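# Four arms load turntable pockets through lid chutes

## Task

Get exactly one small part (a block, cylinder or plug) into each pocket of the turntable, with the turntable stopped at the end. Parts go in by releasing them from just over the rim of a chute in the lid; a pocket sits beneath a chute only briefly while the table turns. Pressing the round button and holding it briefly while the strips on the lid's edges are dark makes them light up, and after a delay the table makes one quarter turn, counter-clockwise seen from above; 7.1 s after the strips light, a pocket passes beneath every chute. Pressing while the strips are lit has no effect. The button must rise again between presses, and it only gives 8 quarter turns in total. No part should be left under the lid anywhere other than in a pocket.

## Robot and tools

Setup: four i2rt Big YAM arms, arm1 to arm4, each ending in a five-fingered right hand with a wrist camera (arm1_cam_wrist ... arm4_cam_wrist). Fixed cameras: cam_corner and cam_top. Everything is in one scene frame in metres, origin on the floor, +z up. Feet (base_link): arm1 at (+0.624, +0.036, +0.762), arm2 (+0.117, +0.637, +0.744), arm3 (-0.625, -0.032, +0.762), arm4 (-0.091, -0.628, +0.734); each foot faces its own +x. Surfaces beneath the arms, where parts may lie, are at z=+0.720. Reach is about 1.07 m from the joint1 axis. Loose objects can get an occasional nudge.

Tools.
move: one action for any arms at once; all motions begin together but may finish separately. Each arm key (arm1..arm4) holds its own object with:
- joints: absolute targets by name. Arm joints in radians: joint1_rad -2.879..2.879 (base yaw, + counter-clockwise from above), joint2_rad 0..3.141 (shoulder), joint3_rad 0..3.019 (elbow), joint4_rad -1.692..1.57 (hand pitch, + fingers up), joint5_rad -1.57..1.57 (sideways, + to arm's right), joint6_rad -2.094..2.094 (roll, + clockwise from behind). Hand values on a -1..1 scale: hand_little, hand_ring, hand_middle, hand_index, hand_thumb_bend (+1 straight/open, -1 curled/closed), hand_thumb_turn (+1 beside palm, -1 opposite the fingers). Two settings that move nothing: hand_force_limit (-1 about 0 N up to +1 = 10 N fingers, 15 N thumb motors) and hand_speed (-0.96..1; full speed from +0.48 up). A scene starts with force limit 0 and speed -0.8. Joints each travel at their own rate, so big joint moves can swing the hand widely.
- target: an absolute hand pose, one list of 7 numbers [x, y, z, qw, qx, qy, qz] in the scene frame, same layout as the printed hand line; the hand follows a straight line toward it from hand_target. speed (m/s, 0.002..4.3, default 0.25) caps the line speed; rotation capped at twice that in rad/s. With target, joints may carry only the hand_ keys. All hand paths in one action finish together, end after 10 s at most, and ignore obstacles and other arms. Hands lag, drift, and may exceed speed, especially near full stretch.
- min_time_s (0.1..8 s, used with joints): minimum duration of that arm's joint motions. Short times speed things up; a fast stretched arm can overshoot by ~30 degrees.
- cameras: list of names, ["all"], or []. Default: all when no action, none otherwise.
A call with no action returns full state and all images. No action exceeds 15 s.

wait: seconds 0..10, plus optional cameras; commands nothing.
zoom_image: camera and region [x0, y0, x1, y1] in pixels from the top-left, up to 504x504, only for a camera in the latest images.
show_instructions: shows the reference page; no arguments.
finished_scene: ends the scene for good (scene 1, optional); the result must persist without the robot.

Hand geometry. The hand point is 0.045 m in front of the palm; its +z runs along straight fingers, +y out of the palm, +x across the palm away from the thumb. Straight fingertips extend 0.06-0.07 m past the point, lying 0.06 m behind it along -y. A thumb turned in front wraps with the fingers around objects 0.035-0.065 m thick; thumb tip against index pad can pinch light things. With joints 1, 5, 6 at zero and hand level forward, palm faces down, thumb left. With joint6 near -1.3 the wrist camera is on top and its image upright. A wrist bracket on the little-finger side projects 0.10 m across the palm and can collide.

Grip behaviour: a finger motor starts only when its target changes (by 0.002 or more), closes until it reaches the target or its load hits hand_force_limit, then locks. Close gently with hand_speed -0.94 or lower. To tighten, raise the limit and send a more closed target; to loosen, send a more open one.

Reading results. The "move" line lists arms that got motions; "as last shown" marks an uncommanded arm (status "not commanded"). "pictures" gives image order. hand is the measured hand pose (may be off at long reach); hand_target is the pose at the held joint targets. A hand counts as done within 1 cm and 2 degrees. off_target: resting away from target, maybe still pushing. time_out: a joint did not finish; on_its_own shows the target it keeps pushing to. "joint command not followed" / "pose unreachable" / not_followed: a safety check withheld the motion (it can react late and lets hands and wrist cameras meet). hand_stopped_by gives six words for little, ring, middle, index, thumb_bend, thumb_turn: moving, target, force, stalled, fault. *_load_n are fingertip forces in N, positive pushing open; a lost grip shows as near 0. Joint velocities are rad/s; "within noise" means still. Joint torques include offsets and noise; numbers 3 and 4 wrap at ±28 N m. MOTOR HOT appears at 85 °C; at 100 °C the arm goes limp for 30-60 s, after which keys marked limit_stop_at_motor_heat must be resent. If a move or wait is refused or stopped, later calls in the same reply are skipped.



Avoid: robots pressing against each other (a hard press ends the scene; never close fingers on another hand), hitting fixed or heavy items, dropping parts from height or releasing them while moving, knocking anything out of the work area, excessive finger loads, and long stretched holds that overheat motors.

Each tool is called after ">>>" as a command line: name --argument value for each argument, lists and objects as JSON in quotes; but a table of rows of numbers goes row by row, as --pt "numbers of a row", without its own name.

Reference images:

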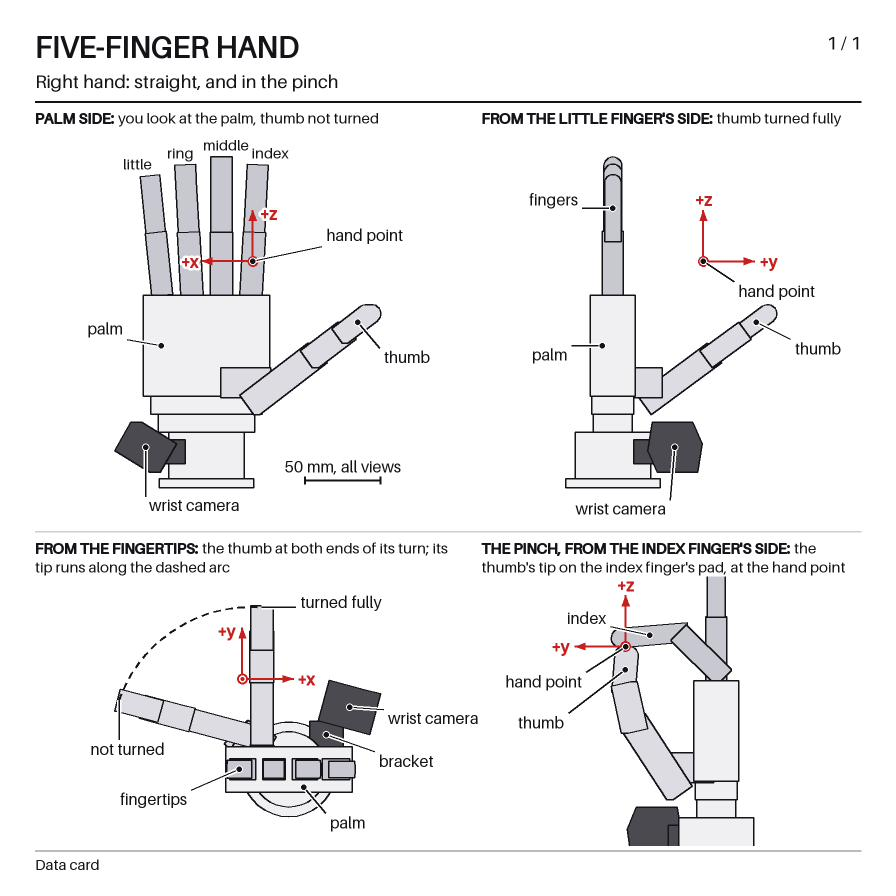

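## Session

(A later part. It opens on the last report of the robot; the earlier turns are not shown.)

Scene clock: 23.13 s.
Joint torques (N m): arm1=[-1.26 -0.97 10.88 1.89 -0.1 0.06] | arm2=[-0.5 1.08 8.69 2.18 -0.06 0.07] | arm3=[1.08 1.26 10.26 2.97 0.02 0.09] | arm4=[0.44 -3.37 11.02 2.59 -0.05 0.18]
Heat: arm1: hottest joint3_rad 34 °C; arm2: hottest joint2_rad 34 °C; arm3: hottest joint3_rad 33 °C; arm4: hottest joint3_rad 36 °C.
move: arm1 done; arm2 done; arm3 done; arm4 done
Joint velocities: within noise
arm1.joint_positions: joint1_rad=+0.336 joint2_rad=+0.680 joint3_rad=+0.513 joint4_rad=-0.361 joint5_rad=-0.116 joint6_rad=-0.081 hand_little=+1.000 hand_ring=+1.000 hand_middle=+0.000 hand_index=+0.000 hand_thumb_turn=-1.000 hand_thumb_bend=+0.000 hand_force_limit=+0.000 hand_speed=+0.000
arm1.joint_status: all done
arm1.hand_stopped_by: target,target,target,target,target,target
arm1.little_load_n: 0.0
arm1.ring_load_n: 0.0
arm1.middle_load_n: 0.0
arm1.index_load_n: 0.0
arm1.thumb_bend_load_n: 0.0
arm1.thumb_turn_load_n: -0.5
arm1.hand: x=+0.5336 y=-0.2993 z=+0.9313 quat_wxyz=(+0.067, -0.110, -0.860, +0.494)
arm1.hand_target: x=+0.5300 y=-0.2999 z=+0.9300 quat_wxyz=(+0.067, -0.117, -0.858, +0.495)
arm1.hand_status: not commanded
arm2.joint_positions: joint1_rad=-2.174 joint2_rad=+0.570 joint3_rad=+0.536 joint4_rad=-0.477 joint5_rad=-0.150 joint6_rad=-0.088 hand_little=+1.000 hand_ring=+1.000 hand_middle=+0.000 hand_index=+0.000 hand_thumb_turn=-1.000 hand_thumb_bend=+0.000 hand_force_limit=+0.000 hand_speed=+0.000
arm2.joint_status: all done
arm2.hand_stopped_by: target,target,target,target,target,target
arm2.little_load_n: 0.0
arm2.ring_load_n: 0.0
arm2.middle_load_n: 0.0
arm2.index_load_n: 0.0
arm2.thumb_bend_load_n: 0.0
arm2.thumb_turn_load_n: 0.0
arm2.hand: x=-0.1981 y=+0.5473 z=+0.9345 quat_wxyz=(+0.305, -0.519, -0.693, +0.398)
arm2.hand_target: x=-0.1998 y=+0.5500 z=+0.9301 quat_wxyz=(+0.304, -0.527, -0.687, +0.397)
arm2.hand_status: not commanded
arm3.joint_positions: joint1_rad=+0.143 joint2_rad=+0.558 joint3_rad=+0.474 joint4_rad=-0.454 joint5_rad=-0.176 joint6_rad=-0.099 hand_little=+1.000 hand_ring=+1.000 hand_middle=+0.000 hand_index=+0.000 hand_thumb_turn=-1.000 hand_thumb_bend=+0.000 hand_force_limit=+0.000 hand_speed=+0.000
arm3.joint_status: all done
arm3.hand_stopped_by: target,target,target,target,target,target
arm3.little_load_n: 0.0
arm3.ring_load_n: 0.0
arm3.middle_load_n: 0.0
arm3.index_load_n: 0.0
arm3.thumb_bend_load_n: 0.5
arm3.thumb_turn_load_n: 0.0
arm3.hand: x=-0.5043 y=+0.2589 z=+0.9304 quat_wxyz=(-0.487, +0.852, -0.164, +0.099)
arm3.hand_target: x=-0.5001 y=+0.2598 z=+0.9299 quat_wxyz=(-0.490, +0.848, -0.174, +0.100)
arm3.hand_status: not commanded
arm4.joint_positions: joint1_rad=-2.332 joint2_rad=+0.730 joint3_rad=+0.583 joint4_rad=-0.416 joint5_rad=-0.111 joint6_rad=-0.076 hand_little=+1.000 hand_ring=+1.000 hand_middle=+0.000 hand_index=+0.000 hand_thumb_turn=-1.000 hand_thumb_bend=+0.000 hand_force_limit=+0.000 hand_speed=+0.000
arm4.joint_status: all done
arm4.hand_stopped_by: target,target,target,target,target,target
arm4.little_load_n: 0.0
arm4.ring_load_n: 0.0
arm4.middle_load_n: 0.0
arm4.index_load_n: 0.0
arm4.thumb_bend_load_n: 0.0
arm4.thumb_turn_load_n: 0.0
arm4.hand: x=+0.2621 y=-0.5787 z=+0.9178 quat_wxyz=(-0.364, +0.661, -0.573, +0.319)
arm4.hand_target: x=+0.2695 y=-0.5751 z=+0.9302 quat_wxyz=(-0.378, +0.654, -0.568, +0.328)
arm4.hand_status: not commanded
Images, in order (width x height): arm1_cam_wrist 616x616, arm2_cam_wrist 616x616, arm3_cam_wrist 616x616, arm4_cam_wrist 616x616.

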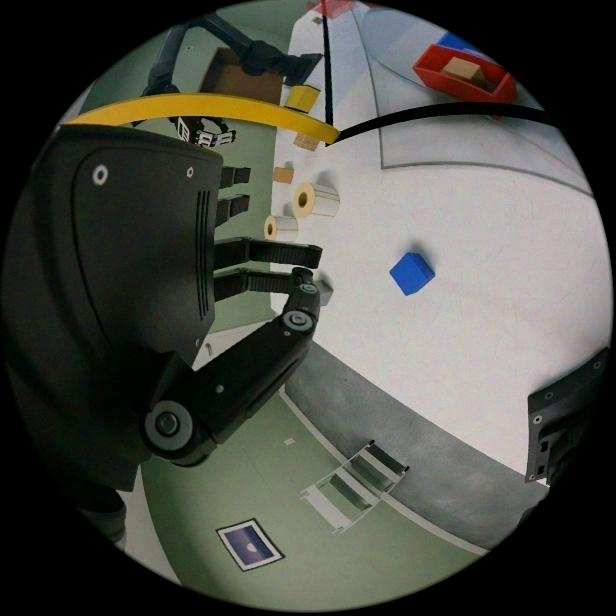

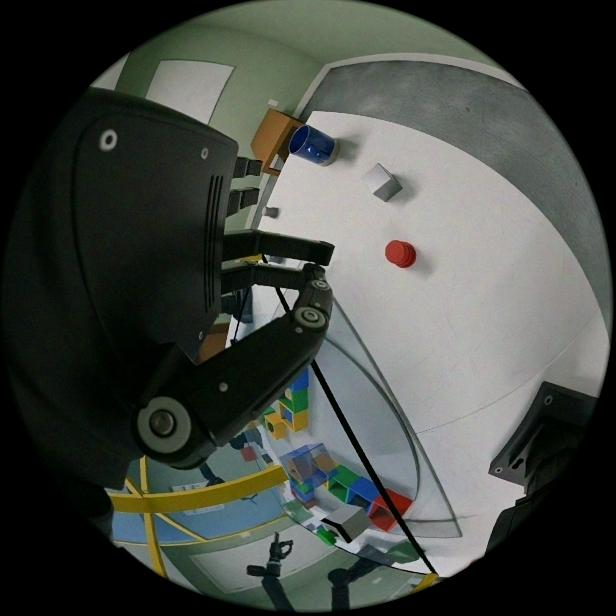

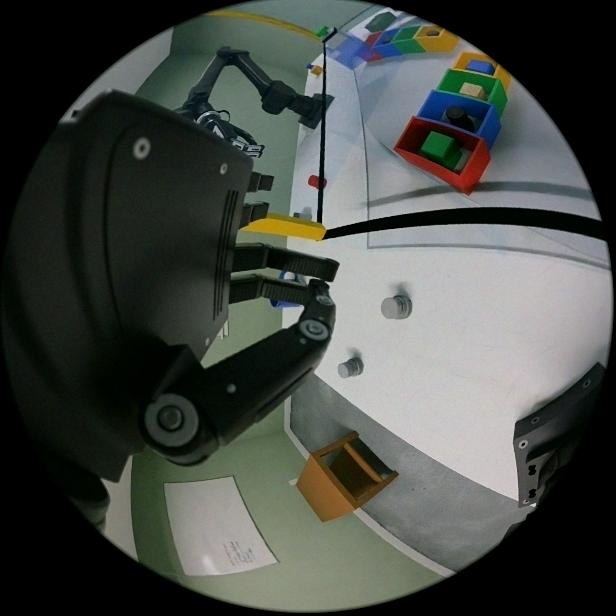

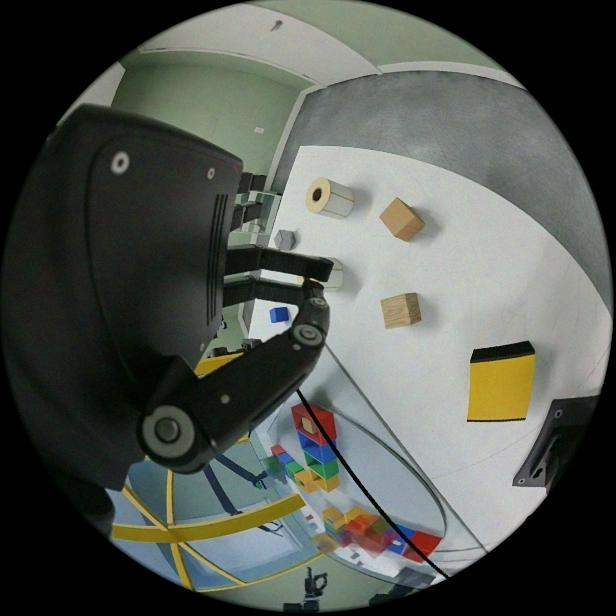

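>>> move --arm1 '{"target": [0.535, -0.303, 0.83, -0.0648, 0.13, 0.8854, -0.4414], "joints": {"hand_index": 0.6, "hand_middle": 0.6, "hand_thumb_bend": 0.6}}' --arm2 '{"target": [-0.236, 0.536, 0.83, -0.2744, 0.5503, 0.7057, -0.3518], "joints": {"hand_index": 0.6, "hand_middle": 0.6, "hand_thumb_bend": 0.6}}' --arm3 '{"target": [-0.540, 0.293, 0.83, 0.4414, -0.8853, 0.1307, -0.0652], "joints": {"hand_index": 0.6, "hand_middle": 0.6, "hand_thumb_bend": 0.6}}' --arm4 '{"target": [0.247, -0.541, 0.83, 0.348, -0.698, 0.5602, -0.2793], "joints": {"hand_index": 0.6, "hand_middle": 0.6, "hand_thumb_bend": 0.6}}' --cameras '["arm1_cam_wrist", "arm2_cam_wrist", "arm3_cam_wrist", "arm4_cam_wrist", "cam_top"]'

Scene clock: 28.83 s.
Joint torques (N m): arm1=[0.44 -2.08 10.04 1.8 0.05 0.09] | arm2=[1.08 -1.08 8.18 2.07 -0.01 0.07] | arm3=[2.84 -0.44 9.78 2.84 0.06 0.11] | arm4=[0.21 -3.55 9.33 2.52 -0.02 0.19]
Heat: arm1: hottest joint3_rad 35 °C; arm2: hottest joint2_rad 34 °C; arm3: hottest joint3_rad 34 °C; arm4: hottest joint3_rad 37 °C.
move: arm1 done; arm2 done; arm3 done; arm4 done
Joint velocities: within noise
arm1.joint_positions: joint1_rad=+0.358 joint2_rad=+0.900 joint3_rad=+0.379 joint4_rad=-0.131 joint5_rad=-0.058 joint6_rad=-0.056 hand_little=+1.000 hand_ring=+1.000 hand_middle=+0.600 hand_index=+0.600 hand_thumb_turn=-1.000 hand_thumb_bend=+0.600 hand_force_limit=+0.000 hand_speed=+0.000
arm1.joint_status: all done
arm1.hand_stopped_by: target,target,target,target,target,target
arm1.little_load_n: 0.0
arm1.ring_load_n: 0.0
arm1.middle_load_n: 0.0
arm1.index_load_n: 0.0
arm1.thumb_bend_load_n: 0.5
arm1.thumb_turn_load_n: 0.0
arm1.hand: x=+0.5322 y=-0.2991 z=+0.8287 quat_wxyz=(+0.067, -0.132, -0.887, +0.437)
arm1.hand_target: x=+0.5350 y=-0.3028 z=+0.8301 quat_wxyz=(+0.065, -0.130, -0.885, +0.441)
arm1.hand_status: done (0.005 m and 0.7 deg from the pose sent, 0.101 m and 7.0 deg at the start)
arm2.joint_positions: joint1_rad=-2.129 joint2_rad=+0.906 joint3_rad=+0.444 joint4_rad=-0.175 joint5_rad=-0.074 joint6_rad=-0.058 hand_little=+1.000 hand_ring=+1.000 hand_middle=+0.600 hand_index=+0.600 hand_thumb_turn=-1.000 hand_thumb_bend=+0.600 hand_force_limit=+0.000 hand_speed=+0.000
arm2.joint_status: all done
arm2.hand_stopped_by: target,target,target,target,target,target
arm2.little_load_n: 0.0
arm2.ring_load_n: 0.0
arm2.middle_load_n: 0.0
arm2.index_load_n: -0.5
arm2.thumb_bend_load_n: 0.0
arm2.thumb_turn_load_n: 0.0
arm2.hand: x=-0.2348 y=+0.5406 z=+0.8306 quat_wxyz=(+0.276, -0.550, -0.708, +0.348)
arm2.hand_target: x=-0.2359 y=+0.5361 z=+0.8301 quat_wxyz=(+0.274, -0.550, -0.706, +0.352)
arm2.hand_status: done (0.005 m and 0.6 deg from the pose sent, 0.112 m and 7.4 deg at the start)
arm3.joint_positions: joint1_rad=+0.328 joint2_rad=+0.835 joint3_rad=+0.349 joint4_rad=-0.169 joint5_rad=-0.089 joint6_rad=-0.063 hand_little=+1.000 hand_ring=+1.000 hand_middle=+0.600 hand_index=+0.600 hand_thumb_turn=-1.000 hand_thumb_bend=+0.600 hand_force_limit=+0.000 hand_speed=+0.000
arm3.joint_status: all done
arm3.hand_stopped_by: target,target,target,target,target,target
arm3.little_load_n: 0.0
arm3.ring_load_n: 0.0
arm3.middle_load_n: 0.0
arm3.index_load_n: 0.0
arm3.thumb_bend_load_n: 0.0
arm3.thumb_turn_load_n: 0.0
arm3.hand: x=-0.5380 y=+0.2878 z=+0.8284 quat_wxyz=(-0.437, +0.888, -0.129, +0.069)
arm3.hand_target: x=-0.5401 y=+0.2928 z=+0.8301 quat_wxyz=(-0.441, +0.885, -0.131, +0.065)
arm3.hand_status: done (0.006 m and 0.7 deg from the pose sent, 0.112 m and 8.5 deg at the start)
arm4.joint_positions: joint1_rad=-2.206 joint2_rad=+0.841 joint3_rad=+0.431 joint4_rad=-0.259 joint5_rad=-0.068 joint6_rad=-0.064 hand_little=+1.000 hand_ring=+1.000 hand_middle=+0.600 hand_index=+0.600 hand_thumb_turn=-1.000 hand_thumb_bend=+0.600 hand_force_limit=+0.000 hand_speed=+0.000
arm4.joint_status: all done
arm4.hand_stopped_by: target,target,target,target,target,target
arm4.little_load_n: 0.0
arm4.ring_load_n: 0.0
arm4.middle_load_n: 0.0
arm4.index_load_n: 0.0
arm4.thumb_bend_load_n: 0.0
arm4.thumb_turn_load_n: 0.0
arm4.hand: x=+0.2419 y=-0.5442 z=+0.8262 quat_wxyz=(-0.339, +0.704, -0.560, +0.275)
arm4.hand_target: x=+0.2468 y=-0.5411 z=+0.8301 quat_wxyz=(-0.348, +0.698, -0.560, +0.279)
arm4.hand_status: done (0.007 m and 1.3 deg from the pose sent, 0.097 m and 6.7 deg at the start)
Images, in order (width x height): arm1_cam_wrist 616x616, arm2_cam_wrist 616x616, arm3_cam_wrist 616x616, arm4_cam_wrist 616x616, cam_top 896x504.

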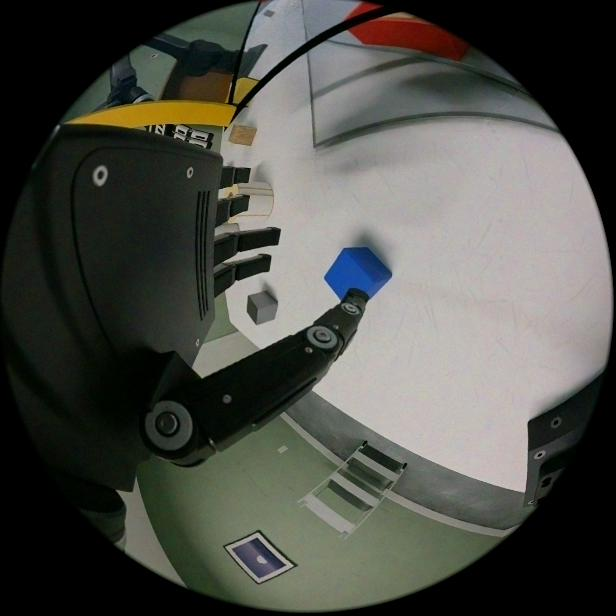

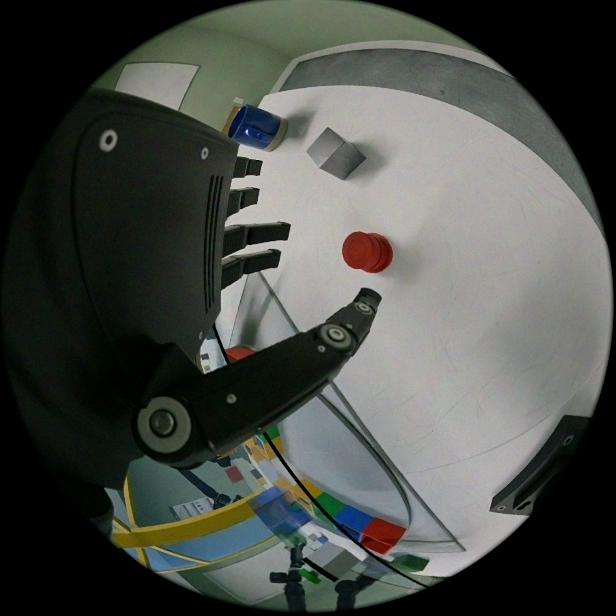

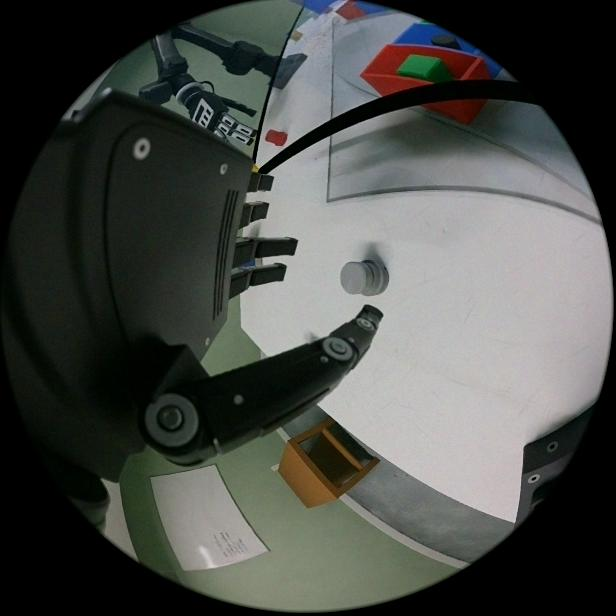

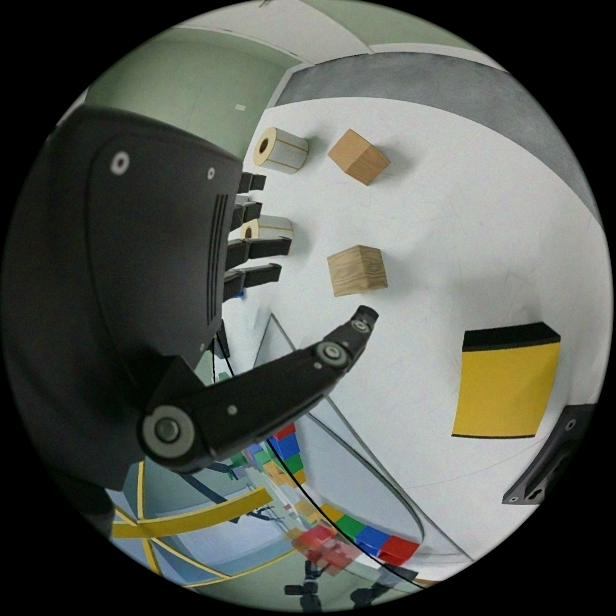

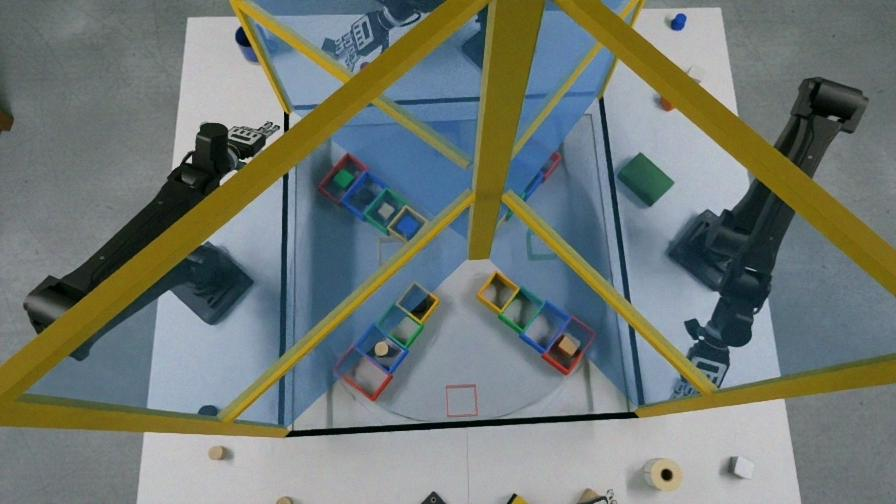

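>>> zoom_image --camera "arm4_cam_wrist" --region '[220, 200, 420, 400]'

>>> zoom_image --camera "arm1_cam_wrist" --region '[220, 180, 420, 380]'

>>> zoom_image --camera "arm2_cam_wrist" --region '[250, 180, 450, 380]'

>>> zoom_image --camera "arm3_cam_wrist" --region '[250, 200, 450, 400]'

Scaled by 2.520 from the camera's image (finer frame: 880x880).

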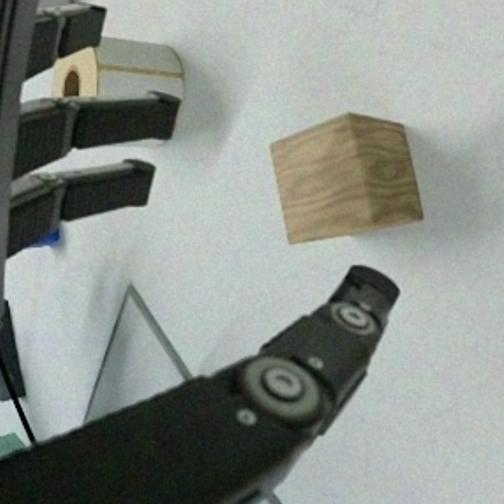

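Scaled by 2.520 from the camera's image (finer frame: 880x880).

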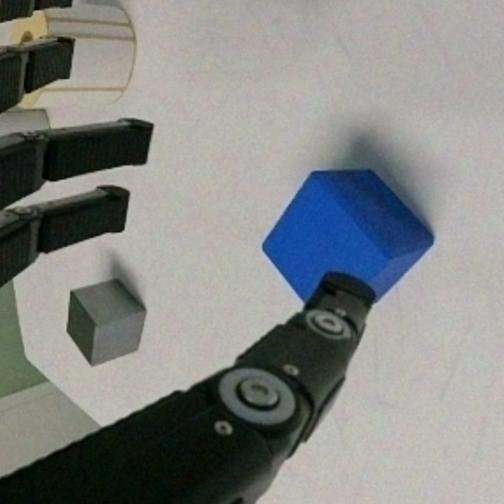

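Scaled by 2.520 from the camera's image (finer frame: 880x880).

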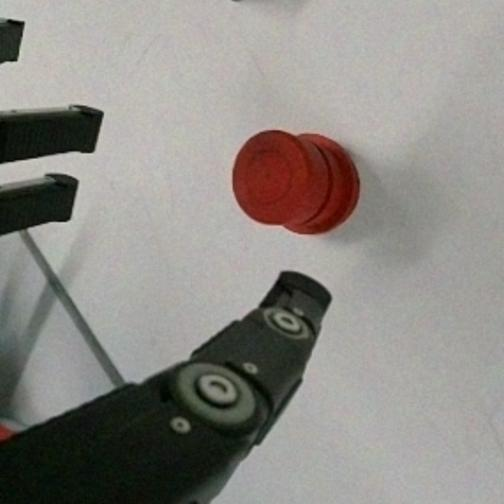

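Scaled by 2.520 from the camera's image (finer frame: 880x880).

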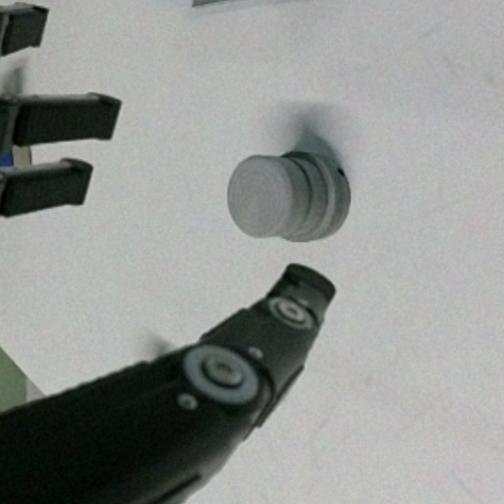

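>>> zoom_image --camera "arm1_cam_wrist" --region '[300, 220, 420, 340]'

>>> zoom_image --camera "cam_top" --region '[120, 380, 340, 504]'

>>> zoom_image --camera "cam_top" --region '[600, 0, 800, 150]'

>>> zoom_image --camera "cam_top" --region '[560, 340, 800, 504]'

Scaled by 4.200 from the camera's image (finer frame: 880x880).

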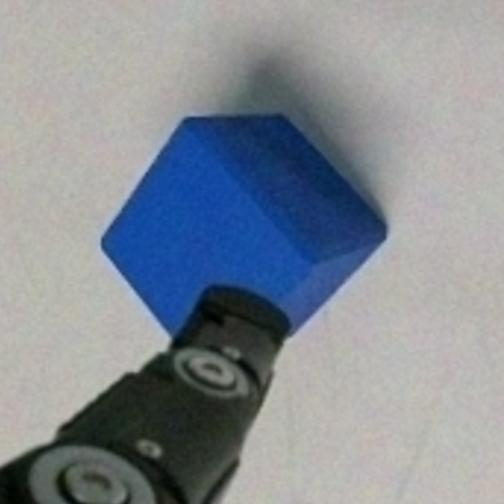

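Scaled by 2.291 from the camera's image (finer frame: 1280x720).

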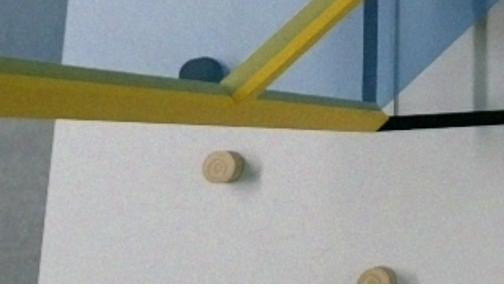

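Scaled by 2.520 from the camera's image (finer frame: 1280x720).

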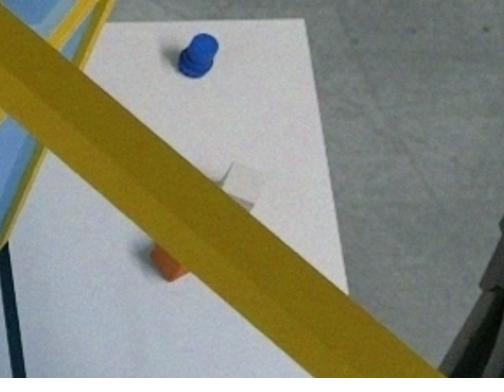

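Scaled by 2.100 from the camera's image (finer frame: 1280x720).

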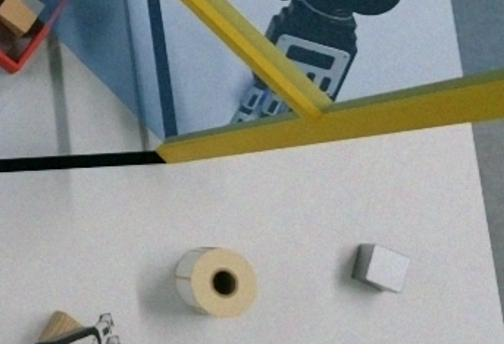

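>>> move --arm1 '{"target": [0.5515, -0.3138, 0.787, -0.123, 0.2467, 0.8602, -0.4289], "joints": {"hand_index": 0.75, "hand_middle": 0.75, "hand_thumb_bend": 0.7}}' --arm2 '{"target": [-0.2507, 0.5354, 0.785, -0.2744, 0.5503, 0.7057, -0.3518], "joints": {"hand_index": 0.75, "hand_middle": 0.75, "hand_thumb_bend": 0.7}}' --arm3 '{"target": [-0.5448, 0.3096, 0.787, 0.4414, -0.8853, 0.1307, -0.0652], "joints": {"hand_index": 0.75, "hand_middle": 0.75, "hand_thumb_bend": 0.7}}' --arm4 '{"target": [0.2745, -0.528, 0.805, 0.2298, -0.4609, 0.7671, -0.3825], "joints": {"hand_index": 0.8, "hand_middle": 0.8, "hand_thumb_bend": 0.75}}' --cameras '["arm1_cam_wrist", "arm2_cam_wrist", "arm3_cam_wrist", "arm4_cam_wrist"]'

>>> zoom_image --camera "arm4_cam_wrist" --region '[220, 200, 420, 400]'

>>> zoom_image --camera "arm1_cam_wrist" --region '[220, 180, 420, 380]'

>>> zoom_image --camera "arm2_cam_wrist" --region '[220, 180, 420, 380]'

>>> zoom_image --camera "arm3_cam_wrist" --region '[220, 200, 420, 400]'

Scene clock: 38.73 s.
Joint torques (N m): arm1=[0.44 -2.43 8.24 1.73 0.25 0.07] | arm2=[0.73 -1.85 6.58 2.13 -0.19 0.05] | arm3=[3.08 -1.67 7.87 2.84 0.09 0.11] | arm4=[0.44 -4.78 12.44 0.91 0.53 0.19]
Heat: arm1: hottest joint3_rad 35 °C; arm2: hottest joint3_rad 35 °C; arm3: hottest joint3_rad 34 °C; arm4: hottest joint3_rad 38 °C.
move: arm1 done; arm2 done; arm3 done; arm4 off_target
Joint velocities: within noise
arm1.joint_positions: joint1_rad=+0.578 joint2_rad=+1.043 joint3_rad=+0.326 joint4_rad=+0.035 joint5_rad=+0.328 joint6_rad=+0.245 hand_little=+1.000 hand_ring=+1.000 hand_middle=+0.750 hand_index=+0.750 hand_thumb_turn=-1.000 hand_thumb_bend=+0.700 hand_force_limit=+0.000 hand_speed=+0.000
arm1.joint_status: all done
arm1.hand_stopped_by: target,target,target,target,target,target
arm1.little_load_n: 0.0
arm1.ring_load_n: 0.0
arm1.middle_load_n: 0.0
arm1.index_load_n: 0.0
arm1.thumb_bend_load_n: 0.0
arm1.thumb_turn_load_n: 0.0
arm1.hand: x=+0.5475 y=-0.3135 z=+0.7901 quat_wxyz=(+0.126, -0.248, -0.860, +0.428)
arm1.hand_target: x=+0.5514 y=-0.3137 z=+0.7871 quat_wxyz=(+0.123, -0.247, -0.860, +0.429)
arm1.hand_status: done (0.005 m and 0.4 deg from the pose sent, 0.048 m and 15.0 deg at the start)
arm2.joint_positions: joint1_rad=-2.129 joint2_rad=+1.072 joint3_rad=+0.405 joint4_rad=+0.044 joint5_rad=-0.074 joint6_rad=-0.058 hand_little=+1.000 hand_ring=+1.000 hand_middle=+0.750 hand_index=+0.750 hand_thumb_turn=-1.000 hand_thumb_bend=+0.700 hand_force_limit=+0.000 hand_speed=+0.000
arm2.joint_status: all done
arm2.hand_stopped_by: target,target,target,target,target,target
arm2.little_load_n: 0.0
arm2.ring_load_n: 0.0
arm2.middle_load_n: 0.0
arm2.index_load_n: 0.0
arm2.thumb_bend_load_n: 0.0
arm2.thumb_turn_load_n: 0.0
arm2.hand: x=-0.2539 y=+0.5380 z=+0.7918 quat_wxyz=(+0.281, -0.547, -0.705, +0.352)
arm2.hand_target: x=-0.2505 y=+0.5355 z=+0.7852 quat_wxyz=(+0.274, -0.550, -0.706, +0.352)
arm2.hand_status: done (0.008 m and 0.8 deg from the pose sent, 0.049 m and 0.6 deg at the start)
arm3.joint_positions: joint1_rad=+0.375 joint2_rad=+1.026 joint3_rad=+0.309 joint4_rad=+0.074 joint5_rad=-0.050 joint6_rad=-0.033 hand_little=+1.000 hand_ring=+1.000 hand_middle=+0.750 hand_index=+0.750 hand_thumb_turn=-1.000 hand_thumb_bend=+0.700 hand_force_limit=+0.000 hand_speed=+0.000
arm3.joint_status: all done
arm3.hand_stopped_by: target,target,target,target,target,target
arm3.little_load_n: -0.5
arm3.ring_load_n: 0.0
arm3.middle_load_n: 0.0
arm3.index_load_n: 0.0
arm3.thumb_bend_load_n: 0.0
arm3.thumb_turn_load_n: 0.0
arm3.hand: x=-0.5403 y=+0.3081 z=+0.7902 quat_wxyz=(-0.441, +0.885, -0.129, +0.070)
arm3.hand_target: x=-0.5448 y=+0.3093 z=+0.7871 quat_wxyz=(-0.441, +0.885, -0.131, +0.065)
arm3.hand_status: done (0.006 m and 0.6 deg from the pose sent, 0.047 m and 0.7 deg at the start)
arm4.joint_positions: joint1_rad=-1.862 joint2_rad=+1.084 joint3_rad=+0.478 joint4_rad=-0.360 joint5_rad=+0.717 joint6_rad=+0.708 hand_little=+1.000 hand_ring=+1.000 hand_middle=+0.800 hand_index=+0.800 hand_thumb_turn=-1.000 hand_thumb_bend=+0.750 hand_force_limit=+0.000 hand_speed=+0.000
arm4.joint_status: all done
arm4.hand_stopped_by: target,target,target,target,target,target
arm4.little_load_n: 0.0
arm4.ring_load_n: 0.0
arm4.middle_load_n: 0.0
arm4.index_load_n: 0.0
arm4.thumb_bend_load_n: 0.0
arm4.thumb_turn_load_n: 0.0
arm4.hand: x=+0.2544 y=-0.5414 z=+0.7837 quat_wxyz=(-0.209, +0.472, -0.766, +0.383)
arm4.hand_target: x=+0.2732 y=-0.5284 z=+0.8054 quat_wxyz=(-0.230, +0.461, -0.767, +0.382)
arm4.hand_status: off_target (0.032 m and 2.7 deg from the pose sent, 0.042 m and 40.8 deg at the start)
Images, in order (width x height): arm1_cam_wrist 616x616, arm2_cam_wrist 616x616, arm3_cam_wrist 616x616, arm4_cam_wrist 616x616.

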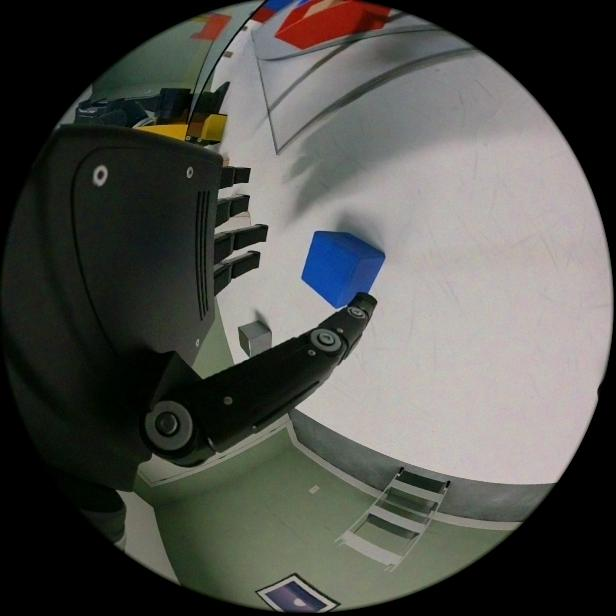

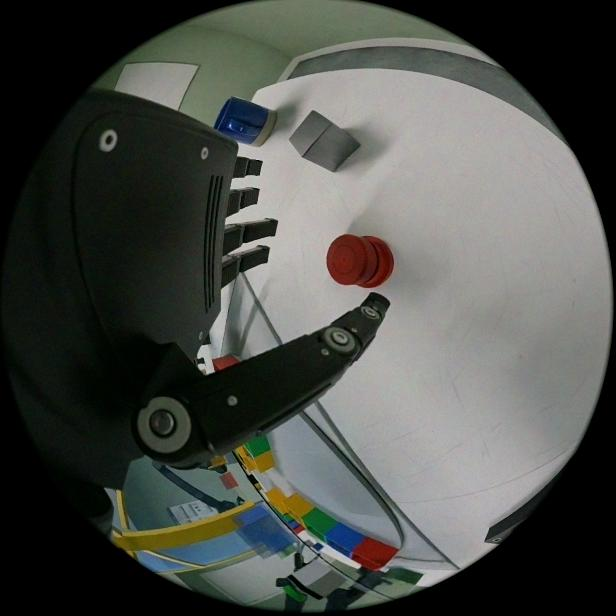

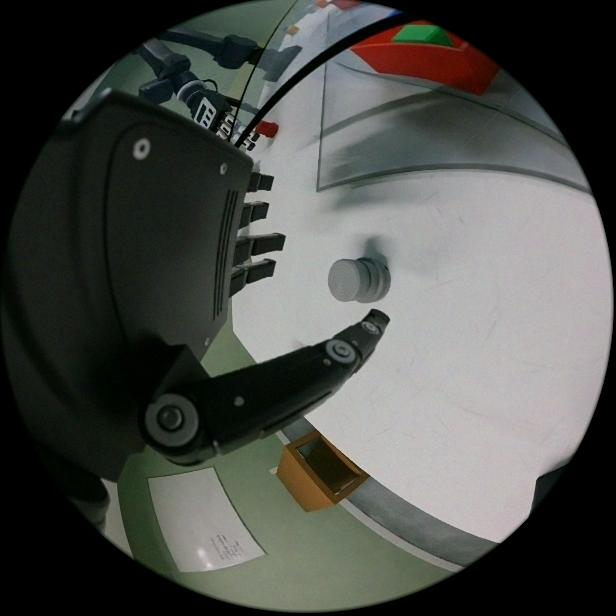

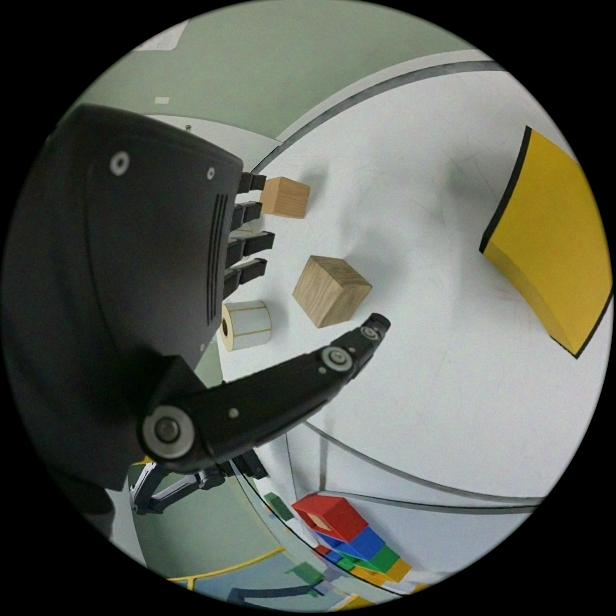

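Scaled by 2.520 from the camera's image (finer frame: 880x880).

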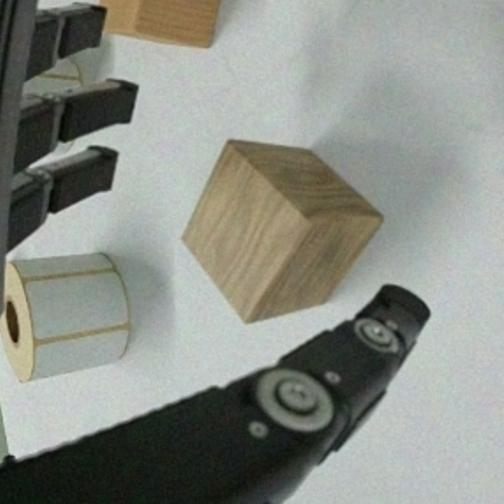

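Scaled by 2.520 from the camera's image (finer frame: 880x880).

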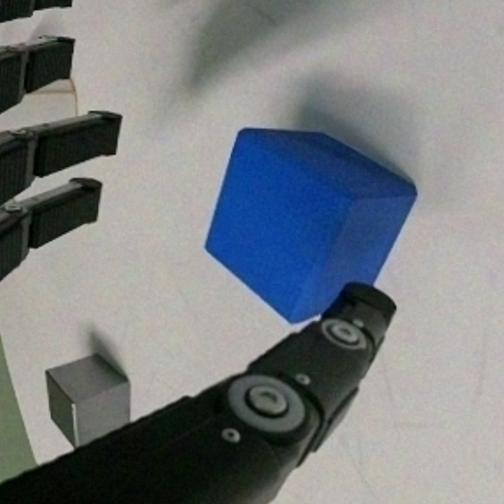

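Scaled by 2.520 from the camera's image (finer frame: 880x880).

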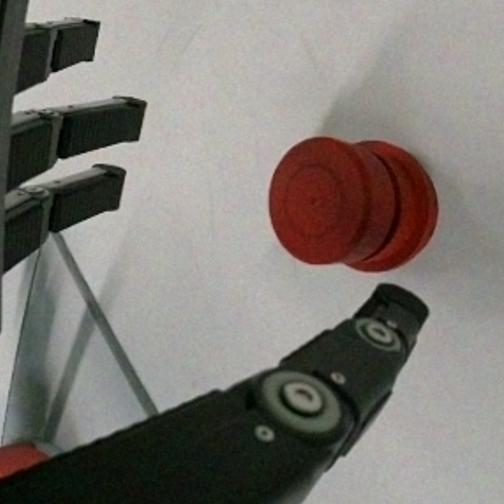

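Scaled by 2.520 from the camera's image (finer frame: 880x880).

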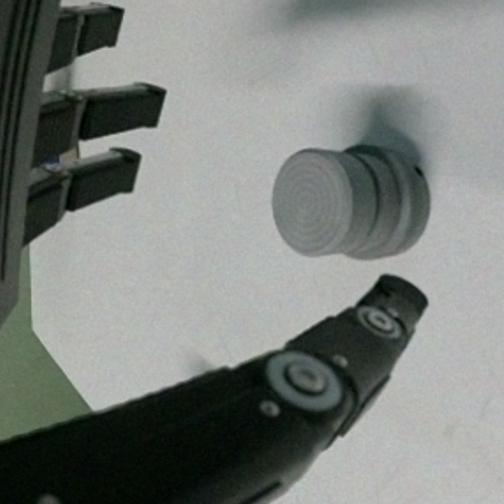

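>>> move --arm4 '{"target": [0.28, -0.528, 0.84, 0.2298, -0.4609, 0.7671, -0.3825]}' --cameras '["arm4_cam_wrist", "cam_top", "cam_corner", "arm1_cam_wrist"]'

Scene clock: 41.97 s.
Joint torques (N m): arm1=[0.32 -2.67 8.23 1.76 0.23 0.07] | arm2=[0.73 -1.61 6.65 2.11 -0.18 0.03] | arm3=[3.43 -1.49 7.87 2.91 0.08 0.11] | arm4=[-0.26 -5.83 12.68 0.87 0.39 0.1]
Heat: arm1: hottest joint3_rad 35 °C; arm2: hottest joint3_rad 35 °C; arm3: hottest joint3_rad 34 °C; arm4: hottest joint3_rad 38 °C.
move: arm4 off_target
Joint velocities: within noise
arm1, arm2, arm3: as last shown
arm3.little_load_n: 0.0
arm4.joint_positions: joint1_rad=-1.862 joint2_rad=+1.050 joint3_rad=+0.554 joint4_rad=-0.473 joint5_rad=+0.715 joint6_rad=+0.708 hand_little=+1.000 hand_ring=+1.000 hand_middle=+0.800 hand_index=+0.800 hand_thumb_turn=-1.000 hand_thumb_bend=+0.750 hand_force_limit=+0.000 hand_speed=+0.000
arm4.joint_status: not commanded
arm4.hand_stopped_by: target,target,target,target,target,target
arm4.little_load_n: 0.0
arm4.ring_load_n: 0.0
arm4.middle_load_n: 0.0
arm4.index_load_n: 0.0
arm4.thumb_bend_load_n: 0.0
arm4.thumb_turn_load_n: 0.0
arm4.hand: x=+0.2622 y=-0.5369 z=+0.8147 quat_wxyz=(-0.208, +0.473, -0.766, +0.382)
arm4.hand_target: x=+0.2791 y=-0.5284 z=+0.8402 quat_wxyz=(-0.230, +0.461, -0.767, +0.383)
arm4.hand_status: off_target (0.032 m and 2.9 deg from the pose sent, 0.063 m and 2.7 deg at the start)
pictures: arm1_cam_wrist, arm4_cam_wrist, cam_corner, cam_top
Images, in order (width x height): arm1_cam_wrist 616x616, arm4_cam_wrist 616x616, cam_corner 896x504, cam_top 896x504.

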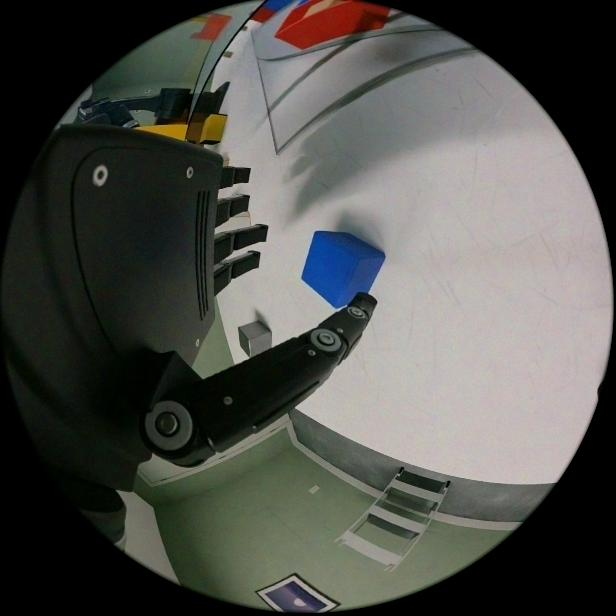

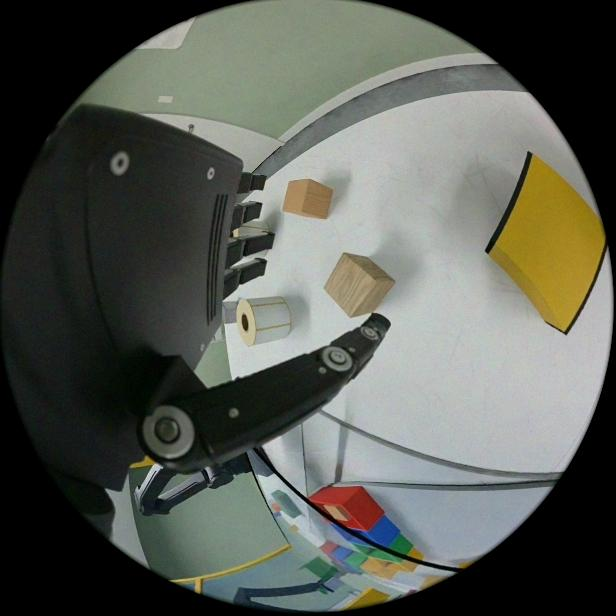

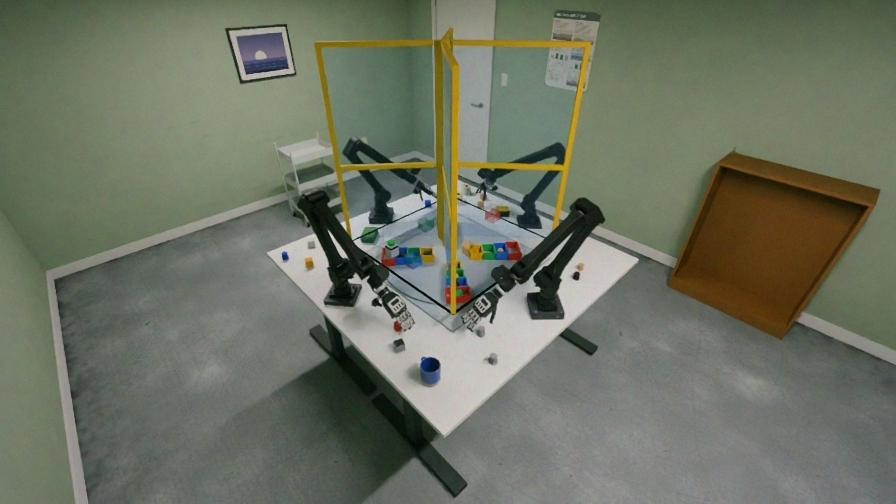

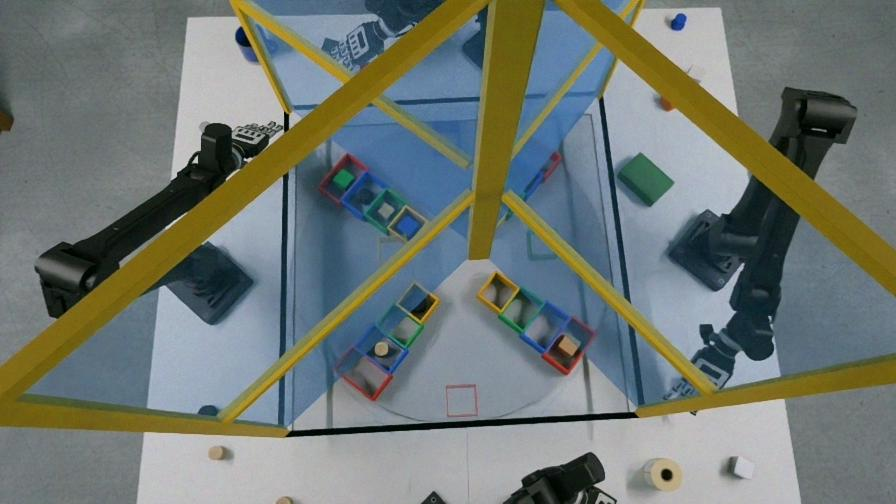

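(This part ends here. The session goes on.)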